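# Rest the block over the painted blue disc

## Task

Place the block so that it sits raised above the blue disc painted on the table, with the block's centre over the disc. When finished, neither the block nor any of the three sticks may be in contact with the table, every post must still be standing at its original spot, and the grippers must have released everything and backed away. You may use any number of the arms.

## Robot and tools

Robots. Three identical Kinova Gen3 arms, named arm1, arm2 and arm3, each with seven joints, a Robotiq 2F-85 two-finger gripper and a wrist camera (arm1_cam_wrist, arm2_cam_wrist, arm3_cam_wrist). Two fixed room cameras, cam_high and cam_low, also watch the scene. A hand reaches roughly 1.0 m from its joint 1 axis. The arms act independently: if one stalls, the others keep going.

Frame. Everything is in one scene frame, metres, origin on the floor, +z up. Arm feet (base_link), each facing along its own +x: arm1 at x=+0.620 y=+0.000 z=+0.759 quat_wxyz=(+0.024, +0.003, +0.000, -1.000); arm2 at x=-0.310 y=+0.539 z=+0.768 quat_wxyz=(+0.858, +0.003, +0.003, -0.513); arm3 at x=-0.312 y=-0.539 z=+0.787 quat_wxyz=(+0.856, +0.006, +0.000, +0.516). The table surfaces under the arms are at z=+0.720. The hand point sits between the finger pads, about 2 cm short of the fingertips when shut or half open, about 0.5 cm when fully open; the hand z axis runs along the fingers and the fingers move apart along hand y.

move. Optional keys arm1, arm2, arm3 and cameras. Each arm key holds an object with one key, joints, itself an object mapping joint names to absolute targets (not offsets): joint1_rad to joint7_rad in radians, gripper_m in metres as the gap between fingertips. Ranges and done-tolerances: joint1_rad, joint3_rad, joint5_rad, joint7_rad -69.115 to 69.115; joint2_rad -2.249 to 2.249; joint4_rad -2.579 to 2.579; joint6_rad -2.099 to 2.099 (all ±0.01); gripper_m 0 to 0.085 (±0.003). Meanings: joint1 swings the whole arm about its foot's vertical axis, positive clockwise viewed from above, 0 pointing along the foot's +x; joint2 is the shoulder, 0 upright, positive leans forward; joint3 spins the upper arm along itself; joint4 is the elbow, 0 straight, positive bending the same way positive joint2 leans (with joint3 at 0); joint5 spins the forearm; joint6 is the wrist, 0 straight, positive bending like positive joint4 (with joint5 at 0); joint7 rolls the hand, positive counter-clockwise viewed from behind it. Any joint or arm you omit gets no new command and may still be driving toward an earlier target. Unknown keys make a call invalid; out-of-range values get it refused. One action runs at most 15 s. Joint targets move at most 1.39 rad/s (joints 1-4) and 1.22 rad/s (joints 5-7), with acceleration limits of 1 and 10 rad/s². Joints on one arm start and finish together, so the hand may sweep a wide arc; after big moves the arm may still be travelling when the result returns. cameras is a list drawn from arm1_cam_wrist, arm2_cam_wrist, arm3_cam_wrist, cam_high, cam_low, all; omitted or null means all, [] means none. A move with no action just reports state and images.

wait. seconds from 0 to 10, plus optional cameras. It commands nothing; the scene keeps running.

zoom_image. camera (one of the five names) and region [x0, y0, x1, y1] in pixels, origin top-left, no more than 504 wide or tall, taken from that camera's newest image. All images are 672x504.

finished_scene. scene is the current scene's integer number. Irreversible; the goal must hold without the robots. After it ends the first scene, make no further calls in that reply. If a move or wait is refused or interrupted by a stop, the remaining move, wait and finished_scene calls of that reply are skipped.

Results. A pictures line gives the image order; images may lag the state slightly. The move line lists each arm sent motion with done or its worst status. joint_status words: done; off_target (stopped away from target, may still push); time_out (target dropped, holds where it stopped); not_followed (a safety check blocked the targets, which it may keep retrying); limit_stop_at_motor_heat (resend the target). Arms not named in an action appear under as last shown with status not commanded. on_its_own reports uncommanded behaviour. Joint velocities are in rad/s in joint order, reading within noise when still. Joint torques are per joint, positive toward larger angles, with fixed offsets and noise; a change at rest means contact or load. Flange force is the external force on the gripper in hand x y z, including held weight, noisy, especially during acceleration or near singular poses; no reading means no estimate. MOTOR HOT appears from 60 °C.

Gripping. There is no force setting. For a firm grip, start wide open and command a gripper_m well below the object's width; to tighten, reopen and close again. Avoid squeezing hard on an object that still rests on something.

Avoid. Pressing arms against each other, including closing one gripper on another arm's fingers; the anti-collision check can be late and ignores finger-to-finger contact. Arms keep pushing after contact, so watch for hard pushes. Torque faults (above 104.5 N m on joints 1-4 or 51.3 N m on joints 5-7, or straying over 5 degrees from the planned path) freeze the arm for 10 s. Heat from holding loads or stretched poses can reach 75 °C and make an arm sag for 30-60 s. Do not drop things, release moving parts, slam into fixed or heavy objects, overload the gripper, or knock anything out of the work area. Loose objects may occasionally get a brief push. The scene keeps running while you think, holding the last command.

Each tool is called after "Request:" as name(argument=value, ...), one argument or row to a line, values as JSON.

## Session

Request:
move(
  cameras=["cam_high"],
)

Request:
zoom_image(
  camera="cam_high",
  region=[100, 60, 590, 480],
)

Scene clock: 0.00 s.
Joint torques (N m): no reading
Flange force (N): no reading
Joint velocities: within noise
arm1.joint_positions: joint1_rad=-0.195 joint2_rad=-0.347 joint3_rad=-0.028 joint4_rad=+1.434 joint5_rad=-0.030 joint6_rad=+1.865 joint7_rad=+2.192 gripper_m=+0.085
arm1.joint_status: not commanded
arm1.hand: x=+0.4270 y=-0.0383 z=+1.2789 quat_wxyz=(+0.006, -0.896, -0.434, +0.093) (m; scene frame)
arm2.joint_positions: joint1_rad=-0.621 joint2_rad=-0.400 joint3_rad=+0.000 joint4_rad=+1.403 joint5_rad=-0.075 joint6_rad=+2.041 joint7_rad=+1.461 gripper_m=+0.085
arm2.joint_status: not commanded
arm2.hand: x=-0.1936 y=+0.4726 z=+1.2997 quat_wxyz=(-0.052, -0.261, -0.964, -0.028) (m; scene frame)
arm3.joint_positions: joint1_rad=-0.124 joint2_rad=-0.317 joint3_rad=+0.000 joint4_rad=+1.557 joint5_rad=+0.034 joint6_rad=+1.947 joint7_rad=+1.415 gripper_m=+0.085
arm3.joint_status: not commanded
arm3.hand: x=-0.2225 y=-0.4144 z=+1.2635 quat_wxyz=(+0.007, +0.497, -0.867, +0.020) (m; scene frame)
pictures: cam_high

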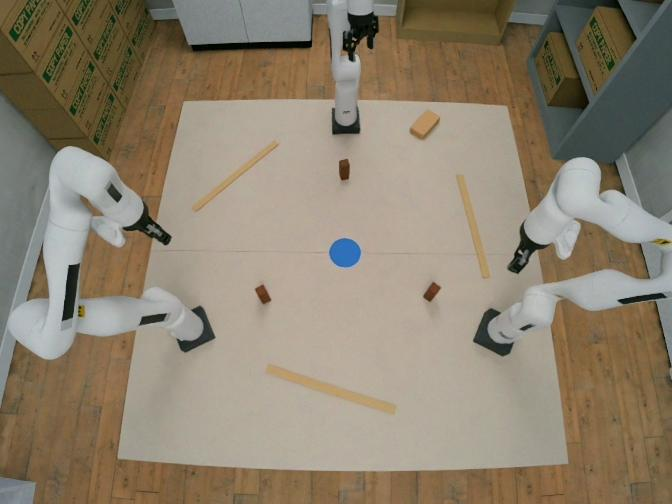

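Scaled by 1.029 from the camera's 672x504 image, which has a finer 960x720 frame.

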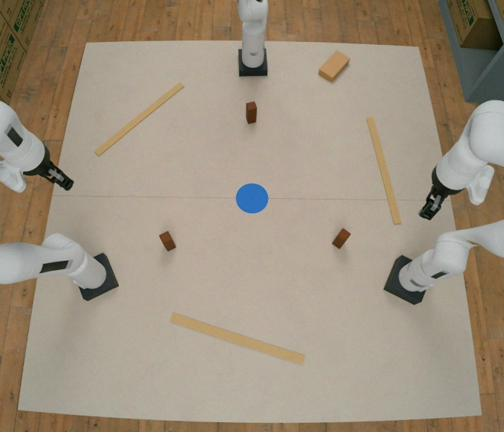

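Request:
move(
  arm1={"joints":{"joint1_rad":0.048,"joint2_rad":0.348,"joint3_rad":0,"joint4_rad":0.728,"joint5_rad":0,"joint6_rad":2.066,"joint7_rad":-1.571}},
  arm2={"joints":{"joint1_rad":-0.028,"joint2_rad":0.348,"joint3_rad":0,"joint4_rad":0.728,"joint5_rad":0,"joint6_rad":2.066,"joint7_rad":-1.571}},
  arm3={"joints":{"joint1_rad":0.036,"joint2_rad":0.348,"joint3_rad":0,"joint4_rad":0.728,"joint5_rad":0,"joint6_rad":2.066,"joint7_rad":-1.571}},
  cameras=["arm1_cam_wrist","arm2_cam_wrist","arm3_cam_wrist"],
)

Request:
zoom_image(
  camera="arm1_cam_wrist",
  region=[270, 320, 410, 460],
)

Request:
zoom_image(
  camera="arm2_cam_wrist",
  region=[270, 320, 410, 460],
)

Request:
zoom_image(
  camera="arm3_cam_wrist",
  region=[270, 320, 410, 460],
)

Scene clock: 4.27 s.
Joint torques (N m): arm1=[-2.47 -13.27 -0.63 -8.17 -0.14 0.16 0.01] | arm2=[0.5 -14.78 -0.53 -9.15 0.08 -0.42 -0.02] | arm3=[1.26 -15.17 -1.17 -6.76 -0.16 -0.41 -0.42]
Flange force (N): arm1=[-6.4 5.2 5.4] | arm2=[-5.7 -1.1 5.2] | arm3=[7.6 -1.2 -10.4]
move: arm1 done; arm2 done; arm3 done
Joint velocities: within noise
arm1.joint_positions: joint1_rad=+0.048 joint2_rad=+0.348 joint3_rad=+0.000 joint4_rad=+0.728 joint5_rad=+0.000 joint6_rad=+2.066 joint7_rad=-1.571 gripper_m=+0.085
arm1.joint_status: all done
arm1.hand: x=+0.1973 y=+0.0246 z=+1.2747 quat_wxyz=(+0.003, +0.000, +1.000, +0.000) (m; scene frame)
arm2.joint_positions: joint1_rad=-0.028 joint2_rad=+0.348 joint3_rad=+0.000 joint4_rad=+0.728 joint5_rad=+0.000 joint6_rad=+2.066 joint7_rad=-1.571 gripper_m=+0.085
arm2.joint_status: all done
arm2.hand: x=-0.1218 y=+0.1576 z=+1.2829 quat_wxyz=(+0.004, -0.865, +0.501, +0.003) (m; scene frame)
arm3.joint_positions: joint1_rad=+0.036 joint2_rad=+0.348 joint3_rad=+0.000 joint4_rad=+0.728 joint5_rad=+0.000 joint6_rad=+2.066 joint7_rad=-1.571 gripper_m=+0.085
arm3.joint_status: all done
arm3.hand: x=-0.0778 y=-0.1930 z=+1.3073 quat_wxyz=(+0.006, -0.865, -0.501, +0.000) (m; scene frame)
pictures: arm1_cam_wrist, arm2_cam_wrist, arm3_cam_wrist

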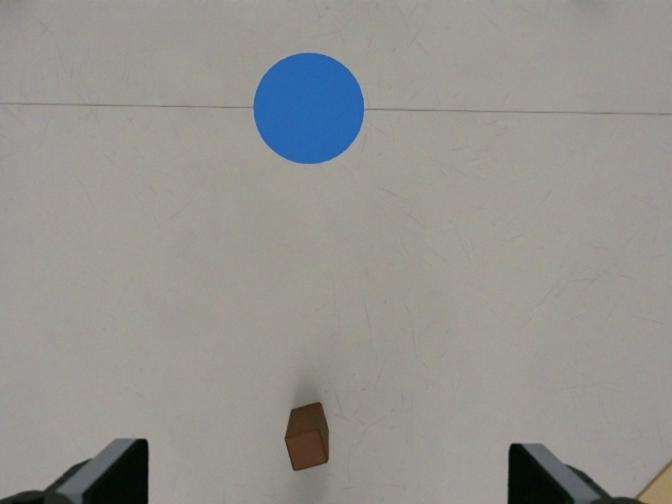

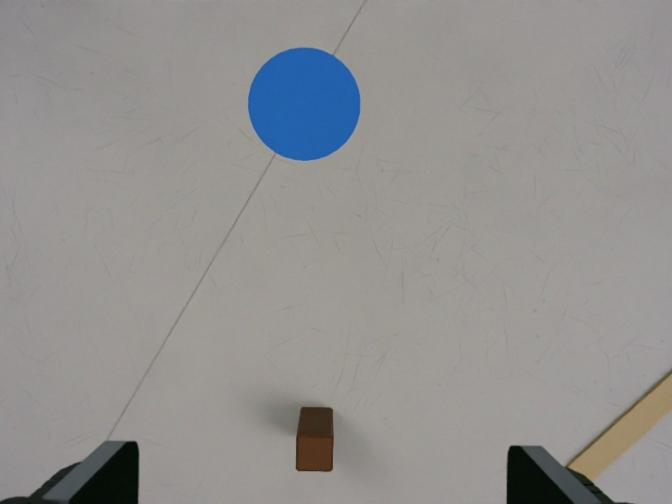

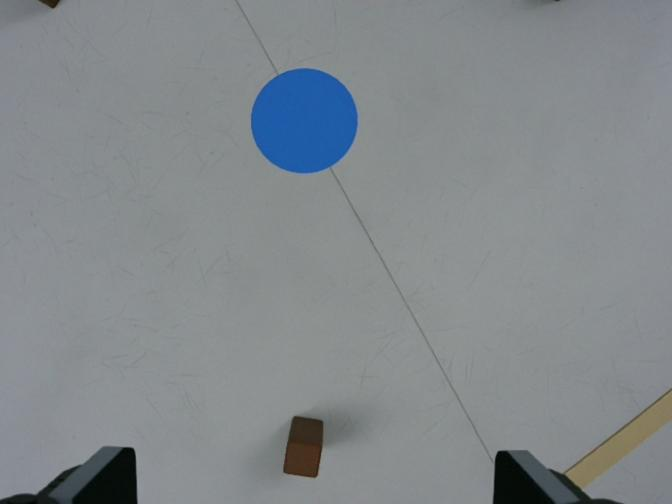

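Scaled by 3.600.

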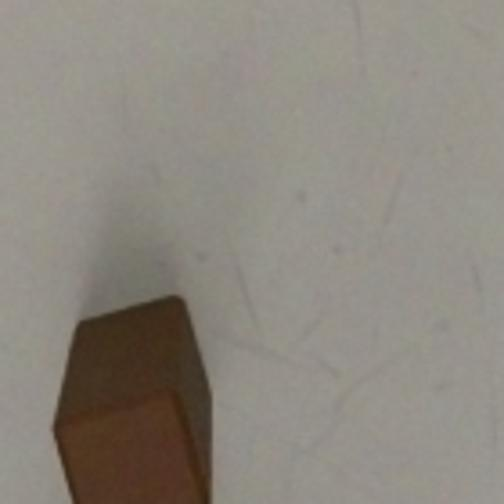

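Scaled by 3.600.

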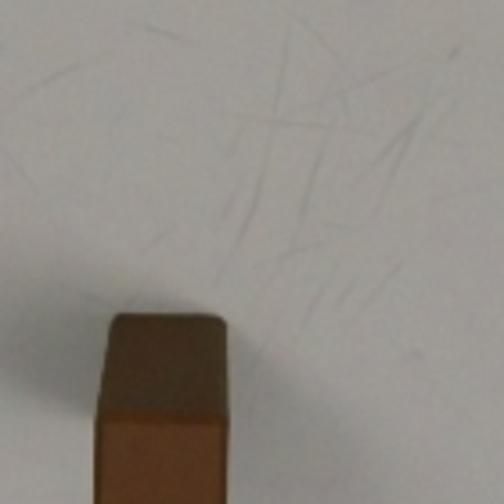

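Scaled by 3.600.

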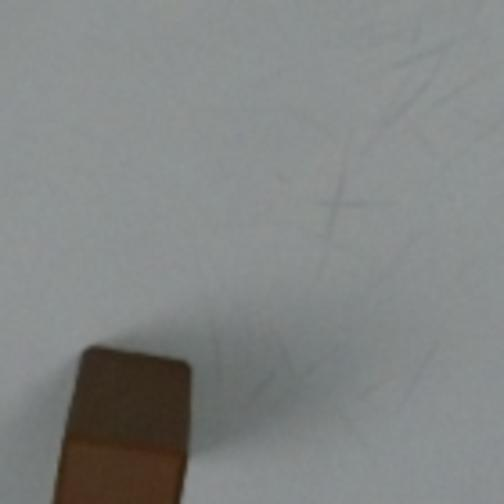

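Request:
zoom_image(
  camera="arm1_cam_wrist",
  region=[270, 390, 360, 480],
)

Request:
zoom_image(
  camera="arm2_cam_wrist",
  region=[270, 390, 360, 480],
)

Request:
zoom_image(
  camera="arm3_cam_wrist",
  region=[270, 390, 360, 480],
)

Request:
zoom_image(
  camera="arm1_cam_wrist",
  region=[230, 40, 380, 190],
)

Request:
zoom_image(
  camera="arm2_cam_wrist",
  region=[230, 40, 380, 190],
)

Request:
zoom_image(
  camera="arm3_cam_wrist",
  region=[230, 40, 380, 190],
)

Scaled by 5.600.

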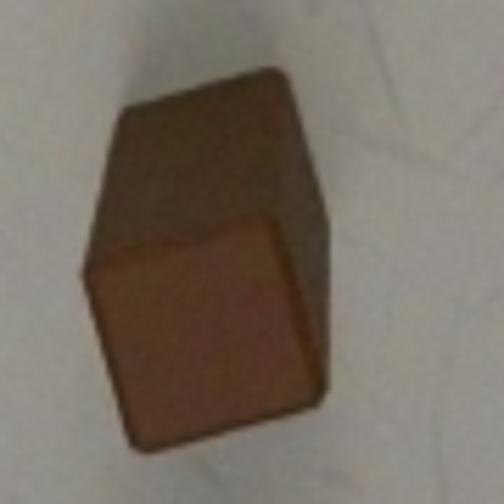

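Scaled by 5.600.

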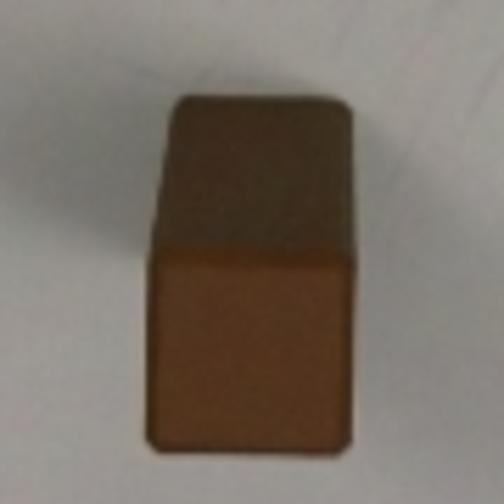

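Scaled by 5.600.

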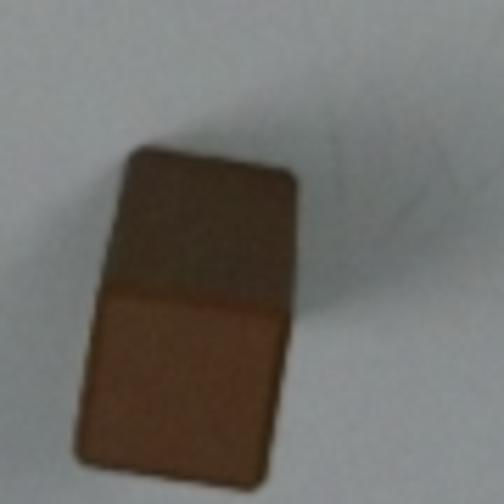

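Scaled by 3.360.

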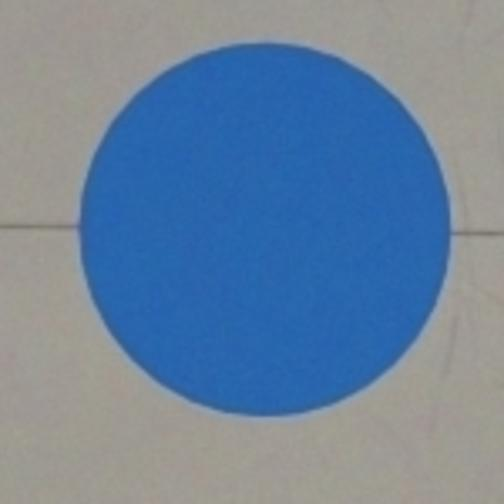

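Scaled by 3.360.

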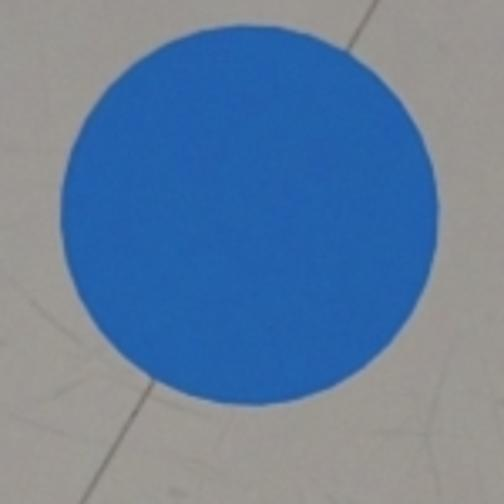

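Scaled by 3.360.

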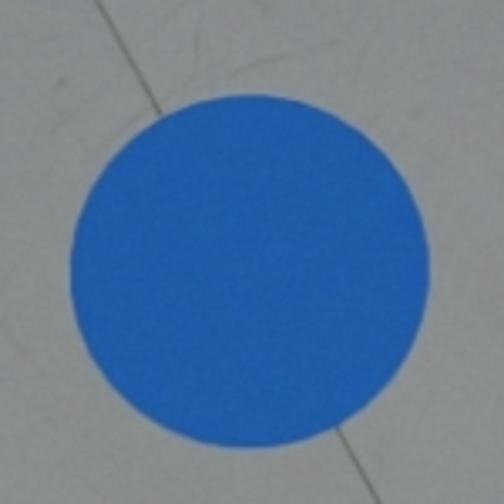

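Request:
move(
  arm1={"joints":{"joint1_rad":0.96}},
  arm2={"joints":{"joint1_rad":0.92}},
  arm3={"joints":{"joint1_rad":0.84}},
  cameras=["arm1_cam_wrist","arm2_cam_wrist","arm3_cam_wrist"],
)

Scene clock: 7.73 s.
Joint torques (N m): arm1=[-2.41 -13.22 -0.52 -8.13 -0.17 0.16 0.03] | arm2=[0.6 -14.72 -0.51 -9.14 0.07 -0.42 0] | arm3=[1.26 -15.32 -1.13 -6.79 -0.14 -0.4 -0.43]
Flange force (N): arm1=[-6.5 5.1 5.3] | arm2=[-5.7 -1.2 5.3] | arm3=[7.5 -1.1 -10.3]
move: arm1 done; arm2 done; arm3 done
Joint velocities: within noise
arm1.joint_positions: joint1_rad=+0.960 joint2_rad=+0.348 joint3_rad=+0.000 joint4_rad=+0.728 joint5_rad=+0.000 joint6_rad=+2.066 joint7_rad=-1.571 gripper_m=+0.085
arm1.joint_status: all done
arm1.hand: x=+0.3795 y=+0.3473 z=+1.2757 quat_wxyz=(+0.003, +0.440, +0.898, +0.001) (m; scene frame)
arm2.joint_positions: joint1_rad=+0.920 joint2_rad=+0.348 joint3_rad=+0.000 joint4_rad=+0.728 joint5_rad=+0.000 joint6_rad=+2.066 joint7_rad=-1.571 gripper_m=+0.085
arm2.joint_status: all done
arm2.hand: x=-0.5059 y=+0.1620 z=+1.2835 quat_wxyz=(+0.002, -0.541, +0.841, +0.004) (m; scene frame)
arm3.joint_positions: joint1_rad=+0.840 joint2_rad=+0.348 joint3_rad=+0.000 joint4_rad=+0.728 joint5_rad=+0.000 joint6_rad=+2.066 joint7_rad=-1.571 gripper_m=+0.085
arm3.joint_status: all done
arm3.hand: x=+0.1049 y=-0.4668 z=+1.3031 quat_wxyz=(+0.006, -0.992, -0.122, +0.003) (m; scene frame)
pictures: arm1_cam_wrist, arm2_cam_wrist, arm3_cam_wrist

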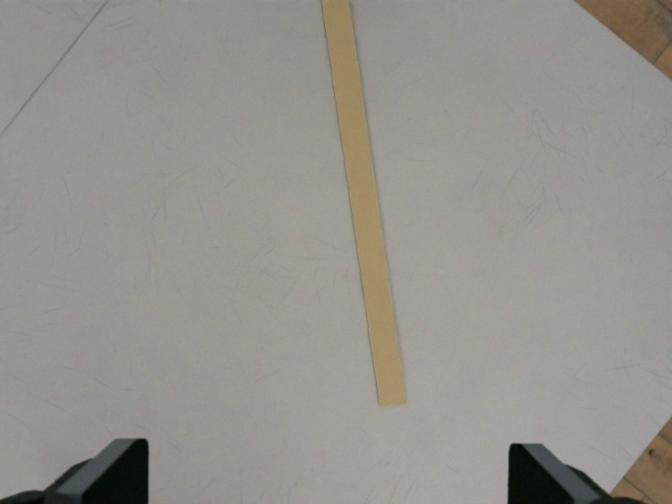

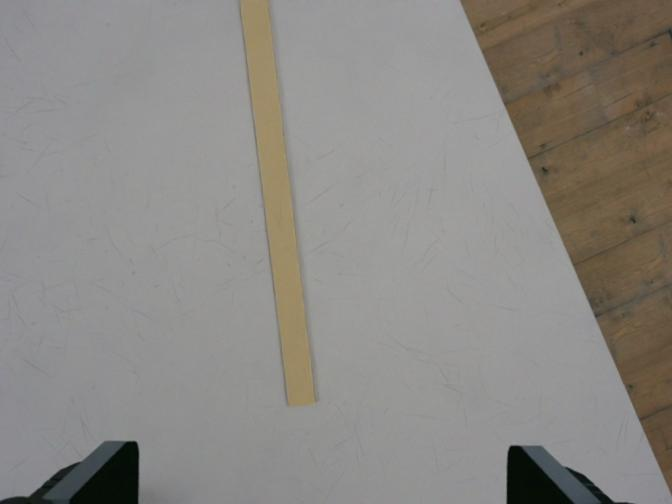

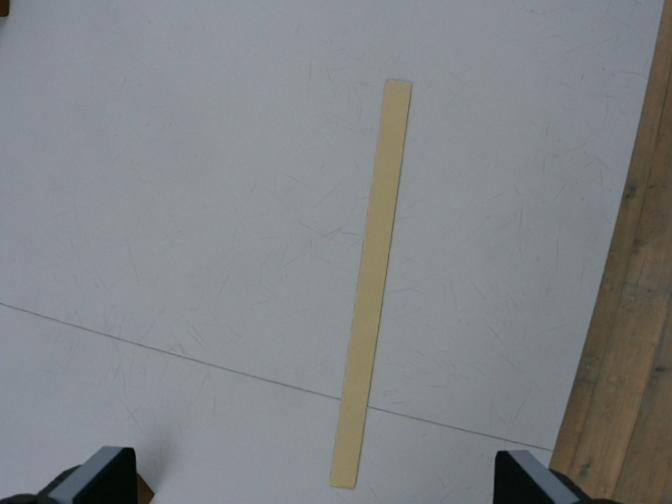

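Request:
move(
  arm1={"joints":{"joint1_rad":1.0235,"joint2_rad":0.6531,"joint4_rad":1.3971,"joint6_rad":1.0914,"joint7_rad":1.7744,"gripper_m":0.05}},
  arm2={"joints":{"joint1_rad":0.8176,"joint2_rad":0.6480,"joint4_rad":1.4358,"joint6_rad":1.0578,"joint7_rad":1.5829,"gripper_m":0.05}},
  arm3={"joints":{"joint1_rad":0.9807,"joint2_rad":0.5203,"joint4_rad":1.7532,"joint6_rad":0.8681,"joint7_rad":1.5758,"gripper_m":0.05}},
  cameras=["cam_high"],
)

Request:
move(
  arm1={"joints":{"joint2_rad":0.8208,"joint4_rad":1.5153,"joint6_rad":0.8055}},
  arm2={"joints":{"joint2_rad":0.8227,"joint4_rad":1.5461,"joint6_rad":0.7728}},
  arm3={"joints":{"joint2_rad":0.7431,"joint4_rad":1.8482,"joint6_rad":0.5503}},
  cameras=["arm1_cam_wrist","arm2_cam_wrist","arm3_cam_wrist"],
)

Scene clock: 12.27 s.
Joint torques (N m): arm1=[-2.4 -18.59 -0.45 -8.01 -0.11 0.25 0.02] | arm2=[0.58 -19.98 -0.37 -8.87 0.07 -0.33 -0.01] | arm3=[1.26 -17.29 -1.08 -5.5 -0.13 -0.28 -0.42]
Flange force (N): arm1=[5.1 -3.3 -0.6] | arm2=[3.9 1.1 -0.2] | arm3=[-5.6 1.7 -2.7]
move: arm1 done; arm2 done; arm3 done
Joint velocities: within noise
arm1.joint_positions: joint1_rad=+1.023 joint2_rad=+0.653 joint3_rad=+0.000 joint4_rad=+1.397 joint5_rad=+0.000 joint6_rad=+1.091 joint7_rad=+1.774 gripper_m=+0.050
arm1.joint_status: all done
arm1.hand: x=+0.3395 y=+0.4565 z=+0.9198 quat_wxyz=(+0.001, -0.927, +0.376, -0.002) (m; scene frame)
arm2.joint_positions: joint1_rad=+0.818 joint2_rad=+0.648 joint3_rad=+0.000 joint4_rad=+1.436 joint5_rad=+0.000 joint6_rad=+1.058 joint7_rad=+1.583 gripper_m=+0.050
arm2.joint_status: all done
arm2.hand: x=-0.5016 y=+0.0448 z=+0.9189 quat_wxyz=(+0.004, -0.808, -0.589, -0.002) (m; scene frame)
arm3.joint_positions: joint1_rad=+0.981 joint2_rad=+0.520 joint3_rad=+0.000 joint4_rad=+1.753 joint5_rad=+0.000 joint6_rad=+0.868 joint7_rad=+1.576 gripper_m=+0.050
arm3.joint_status: all done
arm3.hand: x=+0.1382 y=-0.5183 z=+0.9194 quat_wxyz=(+0.003, +0.055, -0.998, -0.006) (m; scene frame)
pictures: cam_high

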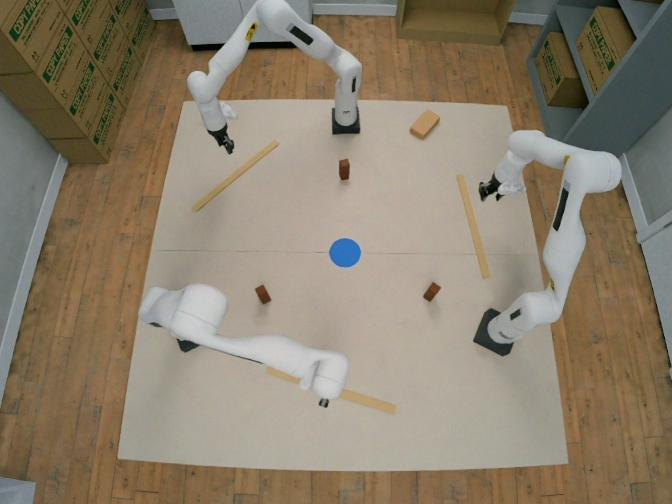

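Scene clock: 13.53 s.
Joint torques (N m): arm1=[-2.38 -19.47 -0.36 -6.5 -0.14 0.23 0] | arm2=[0.63 -21.05 -0.3 -7.34 0.06 -0.31 0.01] | arm3=[1.24 -18.75 -0.99 -3.29 -0.14 -0.28 -0.4]
Flange force (N): arm1=[4.6 -3.6 -1.9] | arm2=[3.9 1.4 -1.0] | arm3=[-5.8 2.5 -1.2]
move: arm1 done; arm2 done; arm3 done
Joint velocities: within noise
arm1.joint_positions: joint1_rad=+1.023 joint2_rad=+0.821 joint3_rad=+0.000 joint4_rad=+1.515 joint5_rad=+0.000 joint6_rad=+0.805 joint7_rad=+1.774 gripper_m=+0.050
arm1.joint_status: all done
arm1.hand: x=+0.3401 y=+0.4565 z=+0.7997 quat_wxyz=(+0.001, -0.927, +0.376, -0.002) (m; scene frame)
arm2.joint_positions: joint1_rad=+0.818 joint2_rad=+0.823 joint3_rad=+0.000 joint4_rad=+1.546 joint5_rad=+0.000 joint6_rad=+0.773 joint7_rad=+1.583 gripper_m=+0.050
arm2.joint_status: all done
arm2.hand: x=-0.5018 y=+0.0459 z=+0.7988 quat_wxyz=(+0.004, -0.808, -0.589, -0.002) (m; scene frame)
arm3.joint_positions: joint1_rad=+0.981 joint2_rad=+0.743 joint3_rad=+0.000 joint4_rad=+1.848 joint5_rad=+0.000 joint6_rad=+0.550 joint7_rad=+1.576 gripper_m=+0.050
arm3.joint_status: all done
arm3.hand: x=+0.1374 y=-0.5169 z=+0.7994 quat_wxyz=(+0.003, +0.055, -0.998, -0.006) (m; scene frame)
pictures: arm1_cam_wrist, arm2_cam_wrist, arm3_cam_wrist

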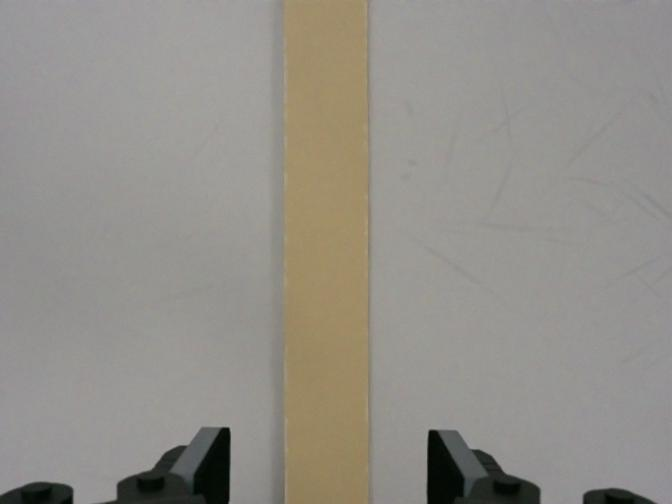

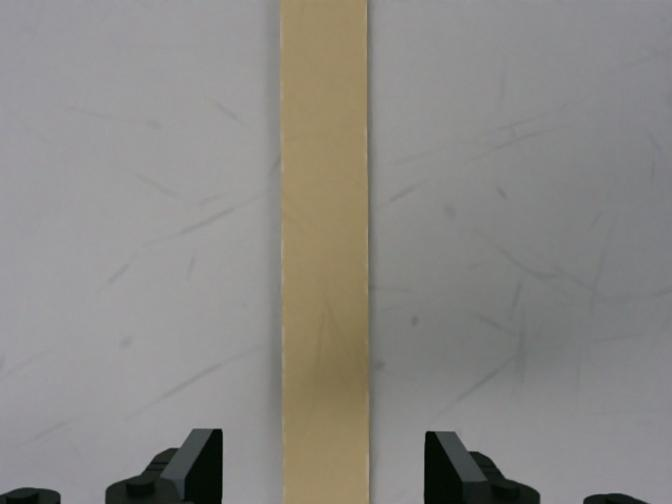

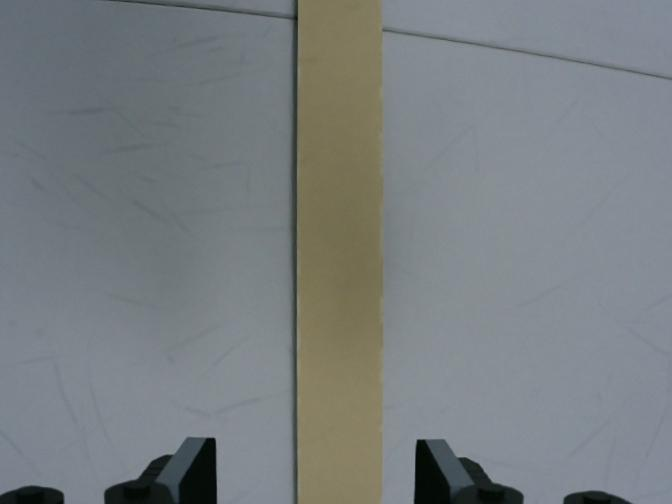

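Request:
move(
  arm3={"joints":{"joint1_rad":0.966,"joint7_rad":1.561}},
  cameras=["arm3_cam_wrist"],
)

Scene clock: 14.40 s.
Joint torques (N m): arm1=[-2.41 -19.54 -0.39 -6.48 -0.13 0.22 0.07] | arm2=[0.58 -21.1 -0.28 -7.38 0.06 -0.3 -0.01] | arm3=[1.27 -18.73 -1.02 -3.29 -0.14 -0.29 -0.41]
Flange force (N): arm1=[4.4 -3.6 -1.8] | arm2=[4.0 1.3 -0.9] | arm3=[-5.8 2.6 -1.2]
move: arm3 done
Joint velocities: within noise
arm1, arm2: as last shown
arm3.joint_positions: joint1_rad=+0.966 joint2_rad=+0.743 joint3_rad=+0.000 joint4_rad=+1.848 joint5_rad=+0.000 joint6_rad=+0.550 joint7_rad=+1.561 gripper_m=+0.050
arm3.joint_status: all done
arm3.hand: x=+0.1371 y=-0.5103 z=+0.7994 quat_wxyz=(+0.003, +0.055, -0.998, -0.006) (m; scene frame)
pictures: arm3_cam_wrist

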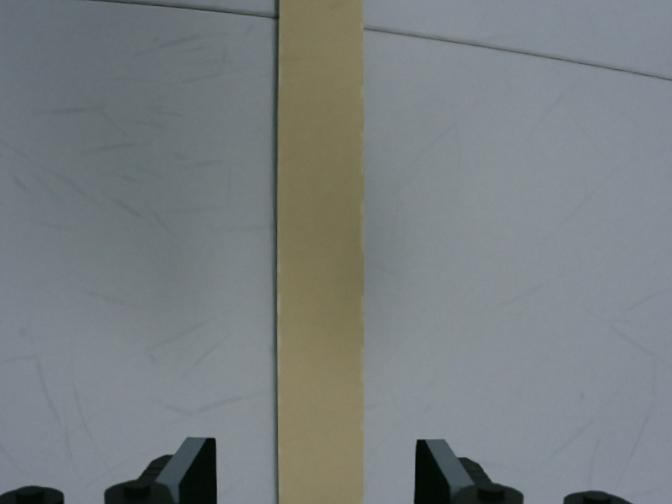

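Request:
move(
  arm1={"joints":{"joint2_rad":0.9238,"joint4_rad":1.5330,"joint6_rad":0.6848}},
  arm2={"joints":{"joint2_rad":0.9288,"joint4_rad":1.5603,"joint6_rad":0.6525}},
  arm3={"joints":{"joint2_rad":0.8723,"joint4_rad":1.8541,"joint6_rad":0.4152}},
  cameras=["arm3_cam_wrist"],
)

Request:
move(
  arm1={"joints":{"gripper_m":0.022}},
  arm2={"joints":{"gripper_m":0.022}},
  arm3={"joints":{"gripper_m":0.022}},
  cameras=["arm1_cam_wrist","arm2_cam_wrist","arm3_cam_wrist"],
)

Scene clock: 15.67 s.
Joint torques (N m): arm1=[-2.37 -20.03 -0.32 -5.68 -0.11 0.25 0.05] | arm2=[0.6 -21.63 -0.3 -6.54 0.08 -0.3 -0.01] | arm3=[1.26 -19.44 -0.96 -2.22 -0.13 -0.29 -0.43]
Flange force (N): arm1=[4.2 -3.7 -2.2] | arm2=[3.8 1.4 -1.4] | arm3=[-5.7 2.7 -0.5]
move: arm1 done; arm2 done; arm3 done
Joint velocities: within noise
arm1.joint_positions: joint1_rad=+1.023 joint2_rad=+0.924 joint3_rad=+0.000 joint4_rad=+1.533 joint5_rad=+0.000 joint6_rad=+0.685 joint7_rad=+1.774 gripper_m=+0.050
arm1.joint_status: all done
arm1.hand: x=+0.3405 y=+0.4565 z=+0.7408 quat_wxyz=(+0.001, -0.927, +0.376, -0.002) (m; scene frame)
arm2.joint_positions: joint1_rad=+0.818 joint2_rad=+0.929 joint3_rad=+0.000 joint4_rad=+1.560 joint5_rad=+0.000 joint6_rad=+0.652 joint7_rad=+1.583 gripper_m=+0.050
arm2.joint_status: all done
arm2.hand: x=-0.5019 y=+0.0464 z=+0.7398 quat_wxyz=(+0.004, -0.808, -0.589, -0.002) (m; scene frame)
arm3.joint_positions: joint1_rad=+0.966 joint2_rad=+0.872 joint3_rad=+0.000 joint4_rad=+1.854 joint5_rad=+0.000 joint6_rad=+0.415 joint7_rad=+1.561 gripper_m=+0.050
arm3.joint_status: all done
arm3.hand: x=+0.1366 y=-0.5097 z=+0.7405 quat_wxyz=(+0.003, +0.055, -0.998, -0.006) (m; scene frame)
pictures: arm3_cam_wrist

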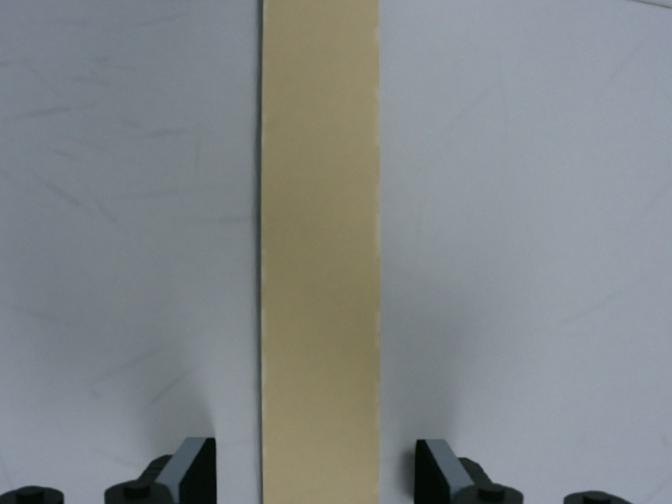

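Scene clock: 16.53 s.
Joint torques (N m): arm1=[-2.39 -13.14 -0.51 -4.66 -0.23 -0.93 -0.05] | arm2=[4.3 -1 3.8 -1.68 1.74 -1.73 0] | arm3=[-1.35 -5.01 -4.65 -0.59 -1.02 -1.76 -0.36]
Flange force (N): arm1=[7.4 -3.1 -17.2] | arm2=[10.5 8.8 -43.2] | arm3=[-0.9 -2.8 -36.1]
move: arm1 off_target; arm2 off_target; arm3 off_target
Joint velocities: within noise
arm1.joint_positions: joint1_rad=+1.023 joint2_rad=+0.924 joint3_rad=+0.000 joint4_rad=+1.533 joint5_rad=+0.000 joint6_rad=+0.685 joint7_rad=+1.774 gripper_m=+0.026
arm1.joint_status: gripper_m off_target (ended at +0.026, target +0.022)
arm1.hand: x=+0.3405 y=+0.4565 z=+0.7408 quat_wxyz=(+0.001, -0.927, +0.376, -0.002) (m; scene frame)
arm2.joint_positions: joint1_rad=+0.818 joint2_rad=+0.929 joint3_rad=+0.000 joint4_rad=+1.560 joint5_rad=+0.000 joint6_rad=+0.652 joint7_rad=+1.583 gripper_m=+0.027
arm2.joint_status: gripper_m off_target (ended at +0.027, target +0.022)
arm2.hand: x=-0.5019 y=+0.0463 z=+0.7399 quat_wxyz=(+0.004, -0.808, -0.589, -0.002) (m; scene frame)
arm3.joint_positions: joint1_rad=+0.966 joint2_rad=+0.872 joint3_rad=+0.000 joint4_rad=+1.854 joint5_rad=+0.000 joint6_rad=+0.415 joint7_rad=+1.561 gripper_m=+0.027
arm3.joint_status: gripper_m off_target (ended at +0.027, target +0.022)
arm3.hand: x=+0.1367 y=-0.5097 z=+0.7405 quat_wxyz=(+0.003, +0.055, -0.998, -0.006) (m; scene frame)
pictures: arm1_cam_wrist, arm2_cam_wrist, arm3_cam_wrist

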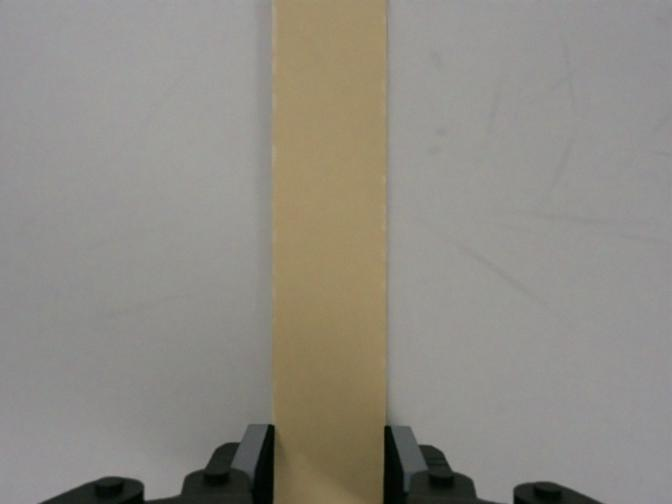

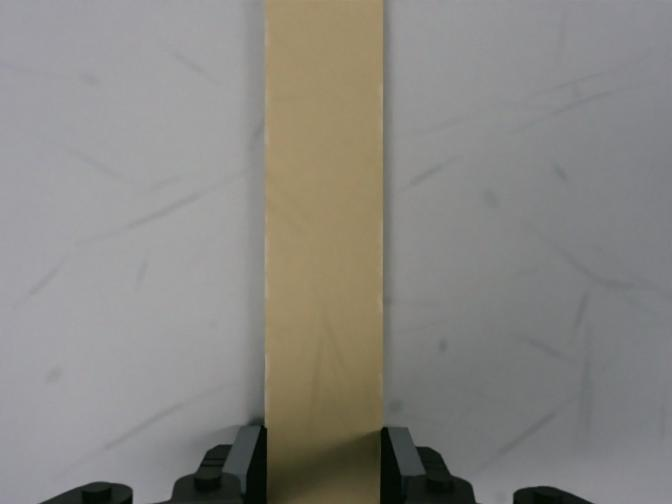

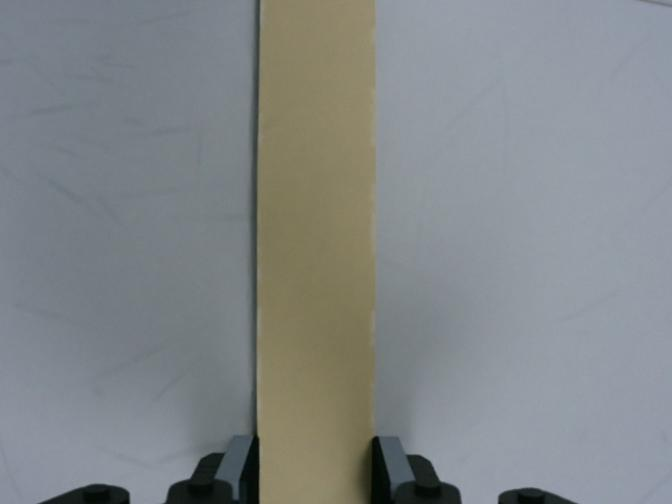

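Request:
move(
  arm1={"joints":{"joint2_rad":0.6531,"joint4_rad":1.3971,"joint6_rad":1.0914}},
  arm2={"joints":{"joint2_rad":0.6480,"joint4_rad":1.4358,"joint6_rad":1.0578}},
  arm3={"joints":{"joint2_rad":0.5203,"joint4_rad":1.7532,"joint6_rad":0.8681}},
  cameras=["arm1_cam_wrist","arm2_cam_wrist","arm3_cam_wrist","cam_high"],
)

Scene clock: 18.20 s.
Joint torques (N m): arm1=[-2.4 -18.88 -0.44 -8.19 -0.07 0.24 0.03] | arm2=[0.6 -20.27 -0.35 -9 0.06 -0.3 -0.01] | arm3=[1.27 -17.49 -1.08 -5.6 -0.13 -0.27 -0.4]
Flange force (N): arm1=[5.1 -3.3 -0.1] | arm2=[3.9 1.1 0.4] | arm3=[-5.6 1.8 -2.2]
move: arm1 done; arm2 done; arm3 done
Joint velocities: within noise
arm1.joint_positions: joint1_rad=+1.023 joint2_rad=+0.653 joint3_rad=+0.000 joint4_rad=+1.397 joint5_rad=+0.000 joint6_rad=+1.091 joint7_rad=+1.774 gripper_m=+0.026
arm1.joint_status: all done
arm1.hand: x=+0.3395 y=+0.4565 z=+0.9198 quat_wxyz=(+0.001, -0.927, +0.376, -0.002) (m; scene frame)
arm2.joint_positions: joint1_rad=+0.818 joint2_rad=+0.648 joint3_rad=+0.000 joint4_rad=+1.436 joint5_rad=+0.000 joint6_rad=+1.058 joint7_rad=+1.583 gripper_m=+0.027
arm2.joint_status: all done
arm2.hand: x=-0.5016 y=+0.0448 z=+0.9188 quat_wxyz=(+0.004, -0.808, -0.589, -0.002) (m; scene frame)
arm3.joint_positions: joint1_rad=+0.966 joint2_rad=+0.520 joint3_rad=+0.000 joint4_rad=+1.753 joint5_rad=+0.000 joint6_rad=+0.868 joint7_rad=+1.561 gripper_m=+0.027
arm3.joint_status: all done
arm3.hand: x=+0.1378 y=-0.5117 z=+0.9195 quat_wxyz=(+0.003, +0.055, -0.998, -0.006) (m; scene frame)
pictures: arm1_cam_wrist, arm2_cam_wrist, arm3_cam_wrist, cam_high

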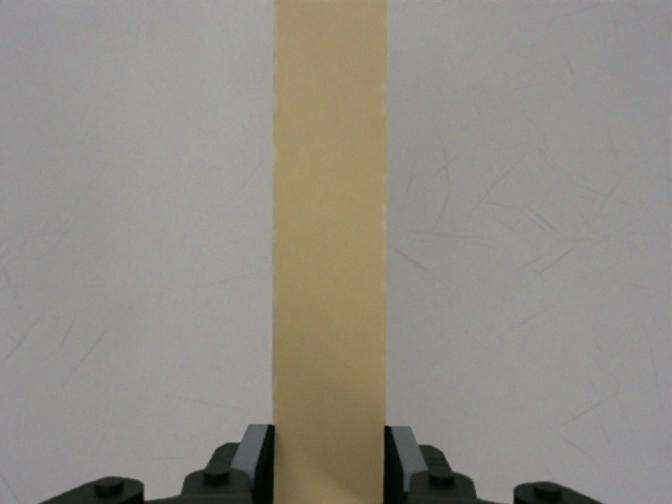

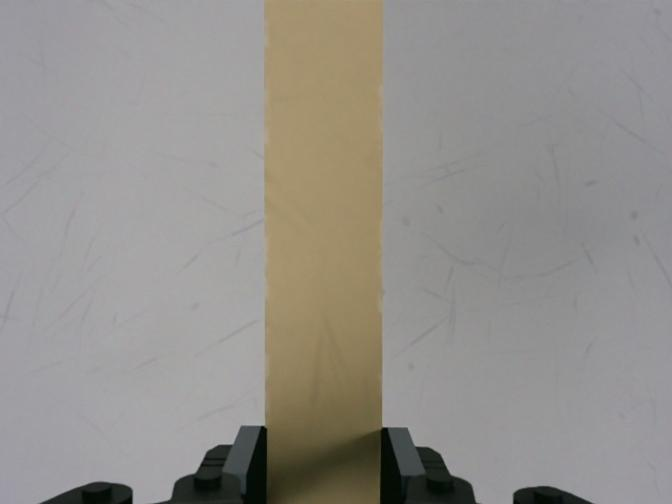

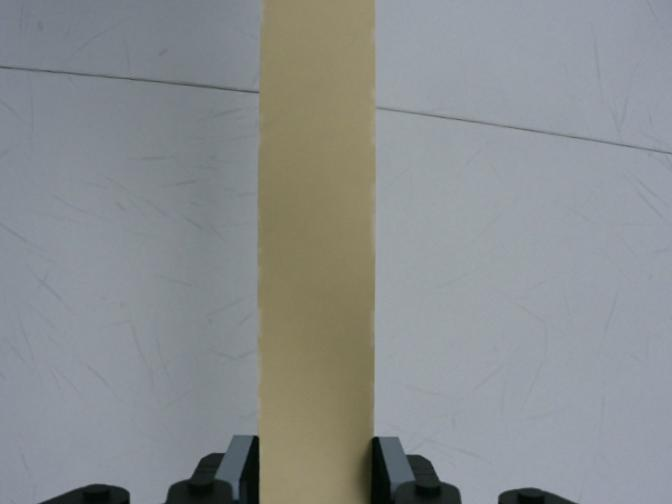

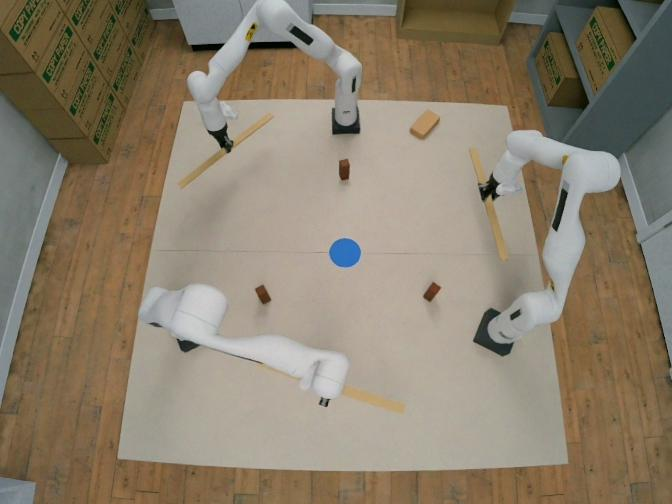

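Request:
move(
  arm1={"joints":{"joint1_rad":-0.0301,"joint2_rad":0.3237,"joint4_rad":1.9757,"joint6_rad":0.8422,"joint7_rad":1.5816}},
  cameras=["arm1_cam_wrist"],
)

Request:
move(
  arm2={"joints":{"joint1_rad":-0.0792,"joint2_rad":0.3221,"joint4_rad":2.0114,"joint6_rad":0.8081,"joint7_rad":1.6344}},
  cameras=["arm2_cam_wrist"],
)

Request:
move(
  arm3={"joints":{"joint1_rad":-0.0234,"joint2_rad":0.3501,"joint4_rad":2.0789,"joint6_rad":0.7126,"joint7_rad":1.5850}},
  cameras=["arm3_cam_wrist","cam_high"],
)

Scene clock: 21.33 s.
Joint torques (N m): arm1=[-2.44 -11.55 -0.63 -6.85 -0.17 0.24 0.04] | arm2=[0.6 -20.3 -0.35 -9.02 0.09 -0.31 0] | arm3=[1.26 -17.51 -1.09 -5.59 -0.16 -0.29 -0.4]
Flange force (N): arm1=[4.0 -5.6 -1.2] | arm2=[3.9 1.1 0.4] | arm3=[-5.7 1.8 -2.2]
move: arm1 done
Joint velocities: within noise
arm1.joint_positions: joint1_rad=-0.030 joint2_rad=+0.324 joint3_rad=+0.000 joint4_rad=+1.976 joint5_rad=+0.000 joint6_rad=+0.842 joint7_rad=+1.582 gripper_m=+0.026
arm1.joint_status: all done
arm1.hand: x=+0.2500 y=-0.0041 z=+0.9197 quat_wxyz=(+0.000, -0.999, -0.045, -0.003) (m; scene frame)
arm2, arm3: as last shown
pictures: arm1_cam_wrist

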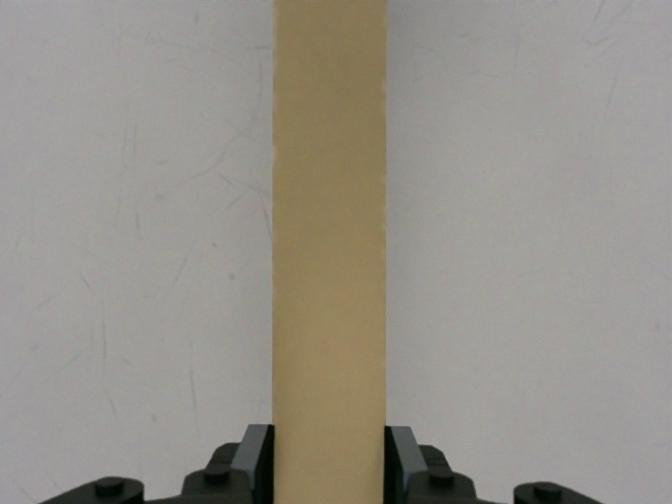

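Scene clock: 23.53 s.
Joint torques (N m): arm1=[-2.46 -11.56 -0.61 -6.9 -0.12 0.27 0.01] | arm2=[0.51 -12.79 -0.56 -7.7 0.06 -0.31 -0.03] | arm3=[1.26 -17.52 -1.11 -5.58 -0.15 -0.24 -0.42]
Flange force (N): arm1=[4.1 -5.7 -1.0] | arm2=[3.7 1.3 -0.2] | arm3=[-5.6 1.7 -2.1]
move: arm2 done
Joint velocities: within noise
arm1, arm3: as last shown
arm1.hand: x=+0.2499 y=-0.0041 z=+0.9197 quat_wxyz=(+0.000, -0.999, -0.045, -0.003) (m; scene frame)
arm2.joint_positions: joint1_rad=-0.079 joint2_rad=+0.322 joint3_rad=+0.000 joint4_rad=+2.011 joint5_rad=+0.000 joint6_rad=+0.808 joint7_rad=+1.634 gripper_m=+0.027
arm2.joint_status: all done
arm2.hand: x=-0.1355 y=+0.2209 z=+0.9206 quat_wxyz=(+0.003, -0.450, -0.893, -0.004) (m; scene frame)
pictures: arm2_cam_wrist

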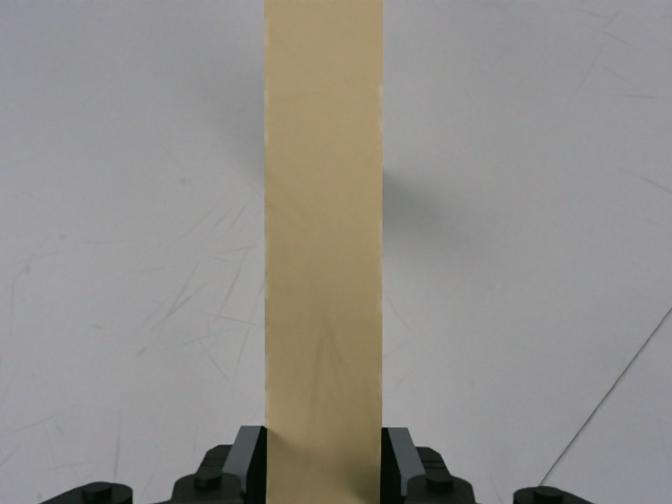

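Scene clock: 25.83 s.
Joint torques (N m): arm1=[-2.51 -11.56 -0.63 -6.82 -0.15 0.22 0] | arm2=[0.51 -12.74 -0.52 -7.66 0.06 -0.3 -0.01] | arm3=[1.26 -13.12 -1.18 -4.71 -0.12 -0.31 -0.42]
Flange force (N): arm1=[3.8 -5.9 -1.3] | arm2=[3.7 1.4 -0.3] | arm3=[-4.7 1.7 -2.6]
move: arm3 done
Joint velocities: within noise
arm1, arm2: as last shown
arm3.joint_positions: joint1_rad=-0.023 joint2_rad=+0.350 joint3_rad=+0.000 joint4_rad=+2.079 joint5_rad=+0.000 joint6_rad=+0.713 joint7_rad=+1.585 gripper_m=+0.027
arm3.joint_status: all done
arm3.hand: x=-0.1329 y=-0.2384 z=+0.9197 quat_wxyz=(+0.000, +0.532, -0.846, -0.006) (m; scene frame)
pictures: arm3_cam_wrist, cam_high

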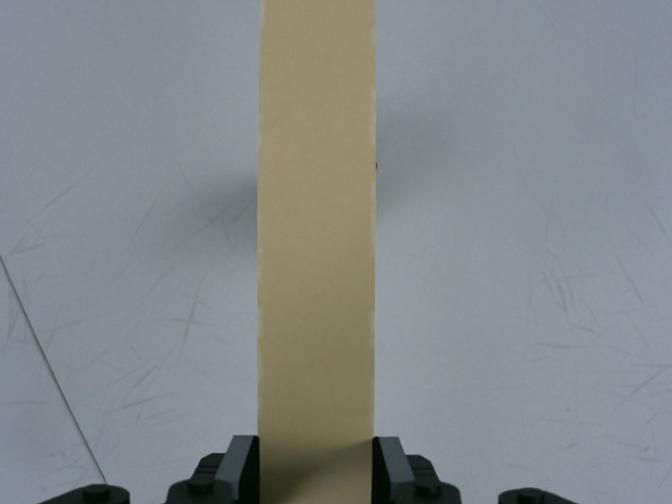

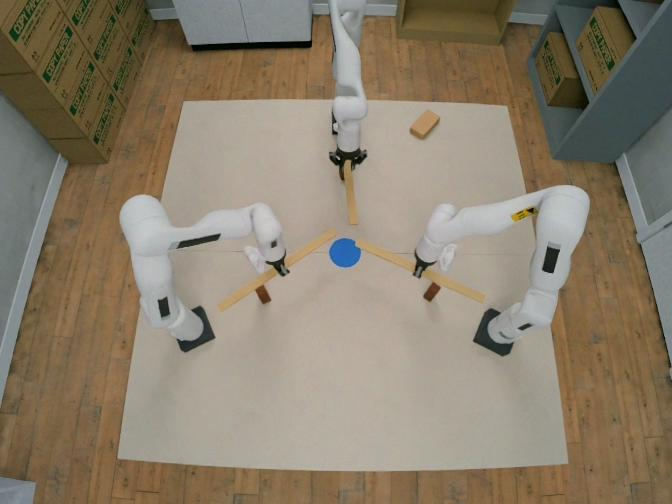

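Request:
move(
  arm1={"joints":{"joint2_rad":0.2849,"joint4_rad":2.2311,"joint6_rad":0.4256}},
  arm2={"joints":{"joint2_rad":0.2904,"joint4_rad":2.2648,"joint6_rad":0.3864}},
  arm3={"joints":{"joint2_rad":0.3408,"joint4_rad":2.3278,"joint6_rad":0.2730}},
  cameras=["arm1_cam_wrist","arm2_cam_wrist","arm3_cam_wrist","cam_low"],
)

Scene clock: 28.47 s.
Joint torques (N m): arm1=[-2.45 -9.96 -0.63 -5.97 -0.16 -0.36 0.03] | arm2=[0.51 -11.17 -0.55 -6.76 0.06 -0.91 0] | arm3=[1.26 -11.72 -1.17 -3.52 -0.14 -0.94 -0.45]
Flange force (N): arm1=[3.1 -8.2 -2.9] | arm2=[3.2 3.2 -1.6] | arm3=[-5.0 6.6 -1.7]
move: arm1 done; arm2 done; arm3 done
Joint velocities: within noise
arm1.joint_positions: joint1_rad=-0.030 joint2_rad=+0.285 joint3_rad=+0.000 joint4_rad=+2.231 joint5_rad=+0.000 joint6_rad=+0.426 joint7_rad=+1.582 gripper_m=+0.026
arm1.joint_status: all done
arm1.hand: x=+0.2543 y=-0.0038 z=+0.8853 quat_wxyz=(-0.003, -0.994, -0.045, +0.097) (m; scene frame)
arm2.joint_positions: joint1_rad=-0.079 joint2_rad=+0.290 joint3_rad=+0.000 joint4_rad=+2.265 joint5_rad=+0.000 joint6_rad=+0.386 joint7_rad=+1.634 gripper_m=+0.027
arm2.joint_status: all done
arm2.hand: x=-0.1378 y=+0.2247 z=+0.8862 quat_wxyz=(-0.084, -0.449, -0.889, +0.047) (m; scene frame)
arm3.joint_positions: joint1_rad=-0.023 joint2_rad=+0.341 joint3_rad=+0.000 joint4_rad=+2.328 joint5_rad=+0.000 joint6_rad=+0.273 joint7_rad=+1.585 gripper_m=+0.027
arm3.joint_status: all done
arm3.hand: x=-0.1349 y=-0.2417 z=+0.8852 quat_wxyz=(-0.085, +0.529, -0.842, -0.058) (m; scene frame)
pictures: arm1_cam_wrist, arm2_cam_wrist, arm3_cam_wrist, cam_low

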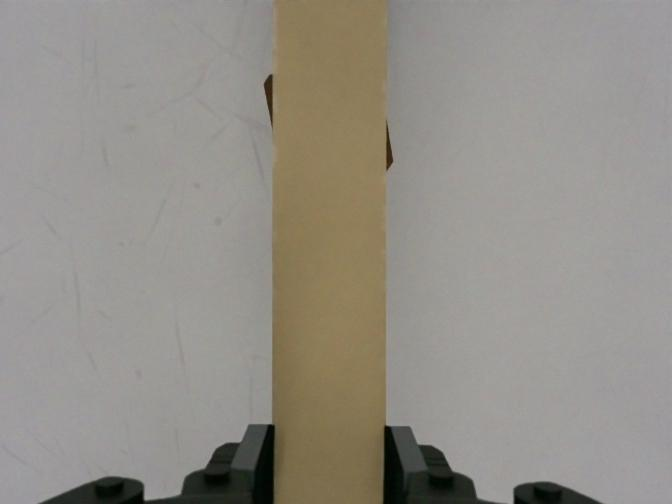

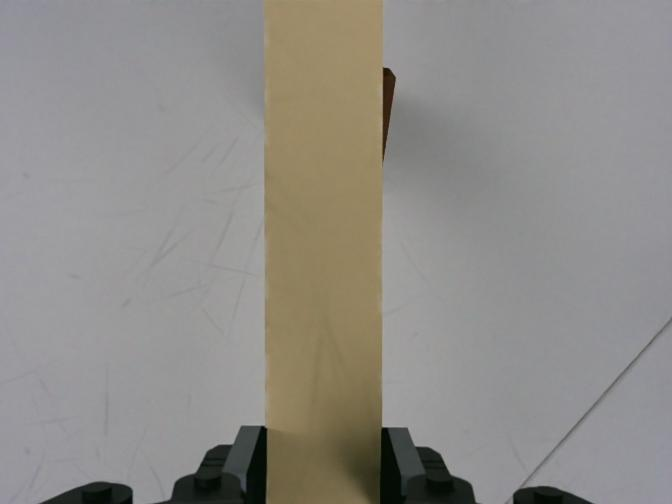

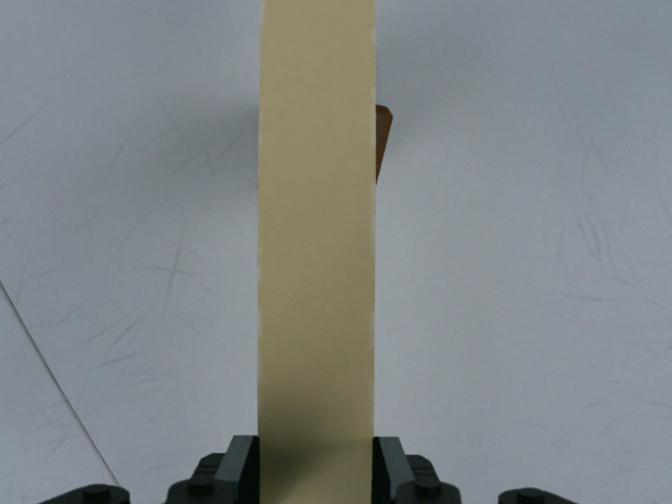

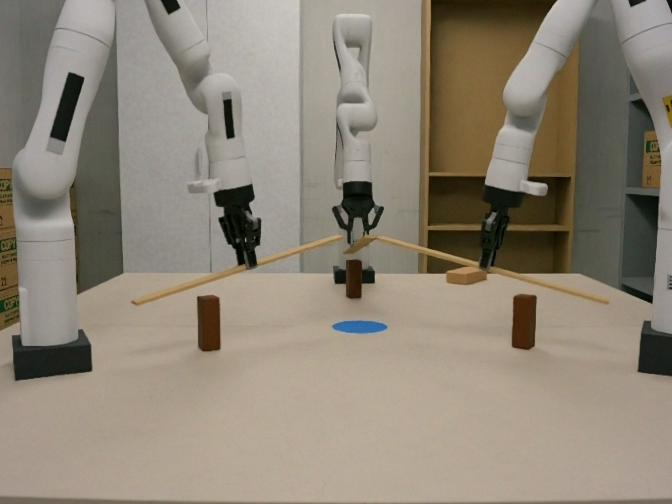

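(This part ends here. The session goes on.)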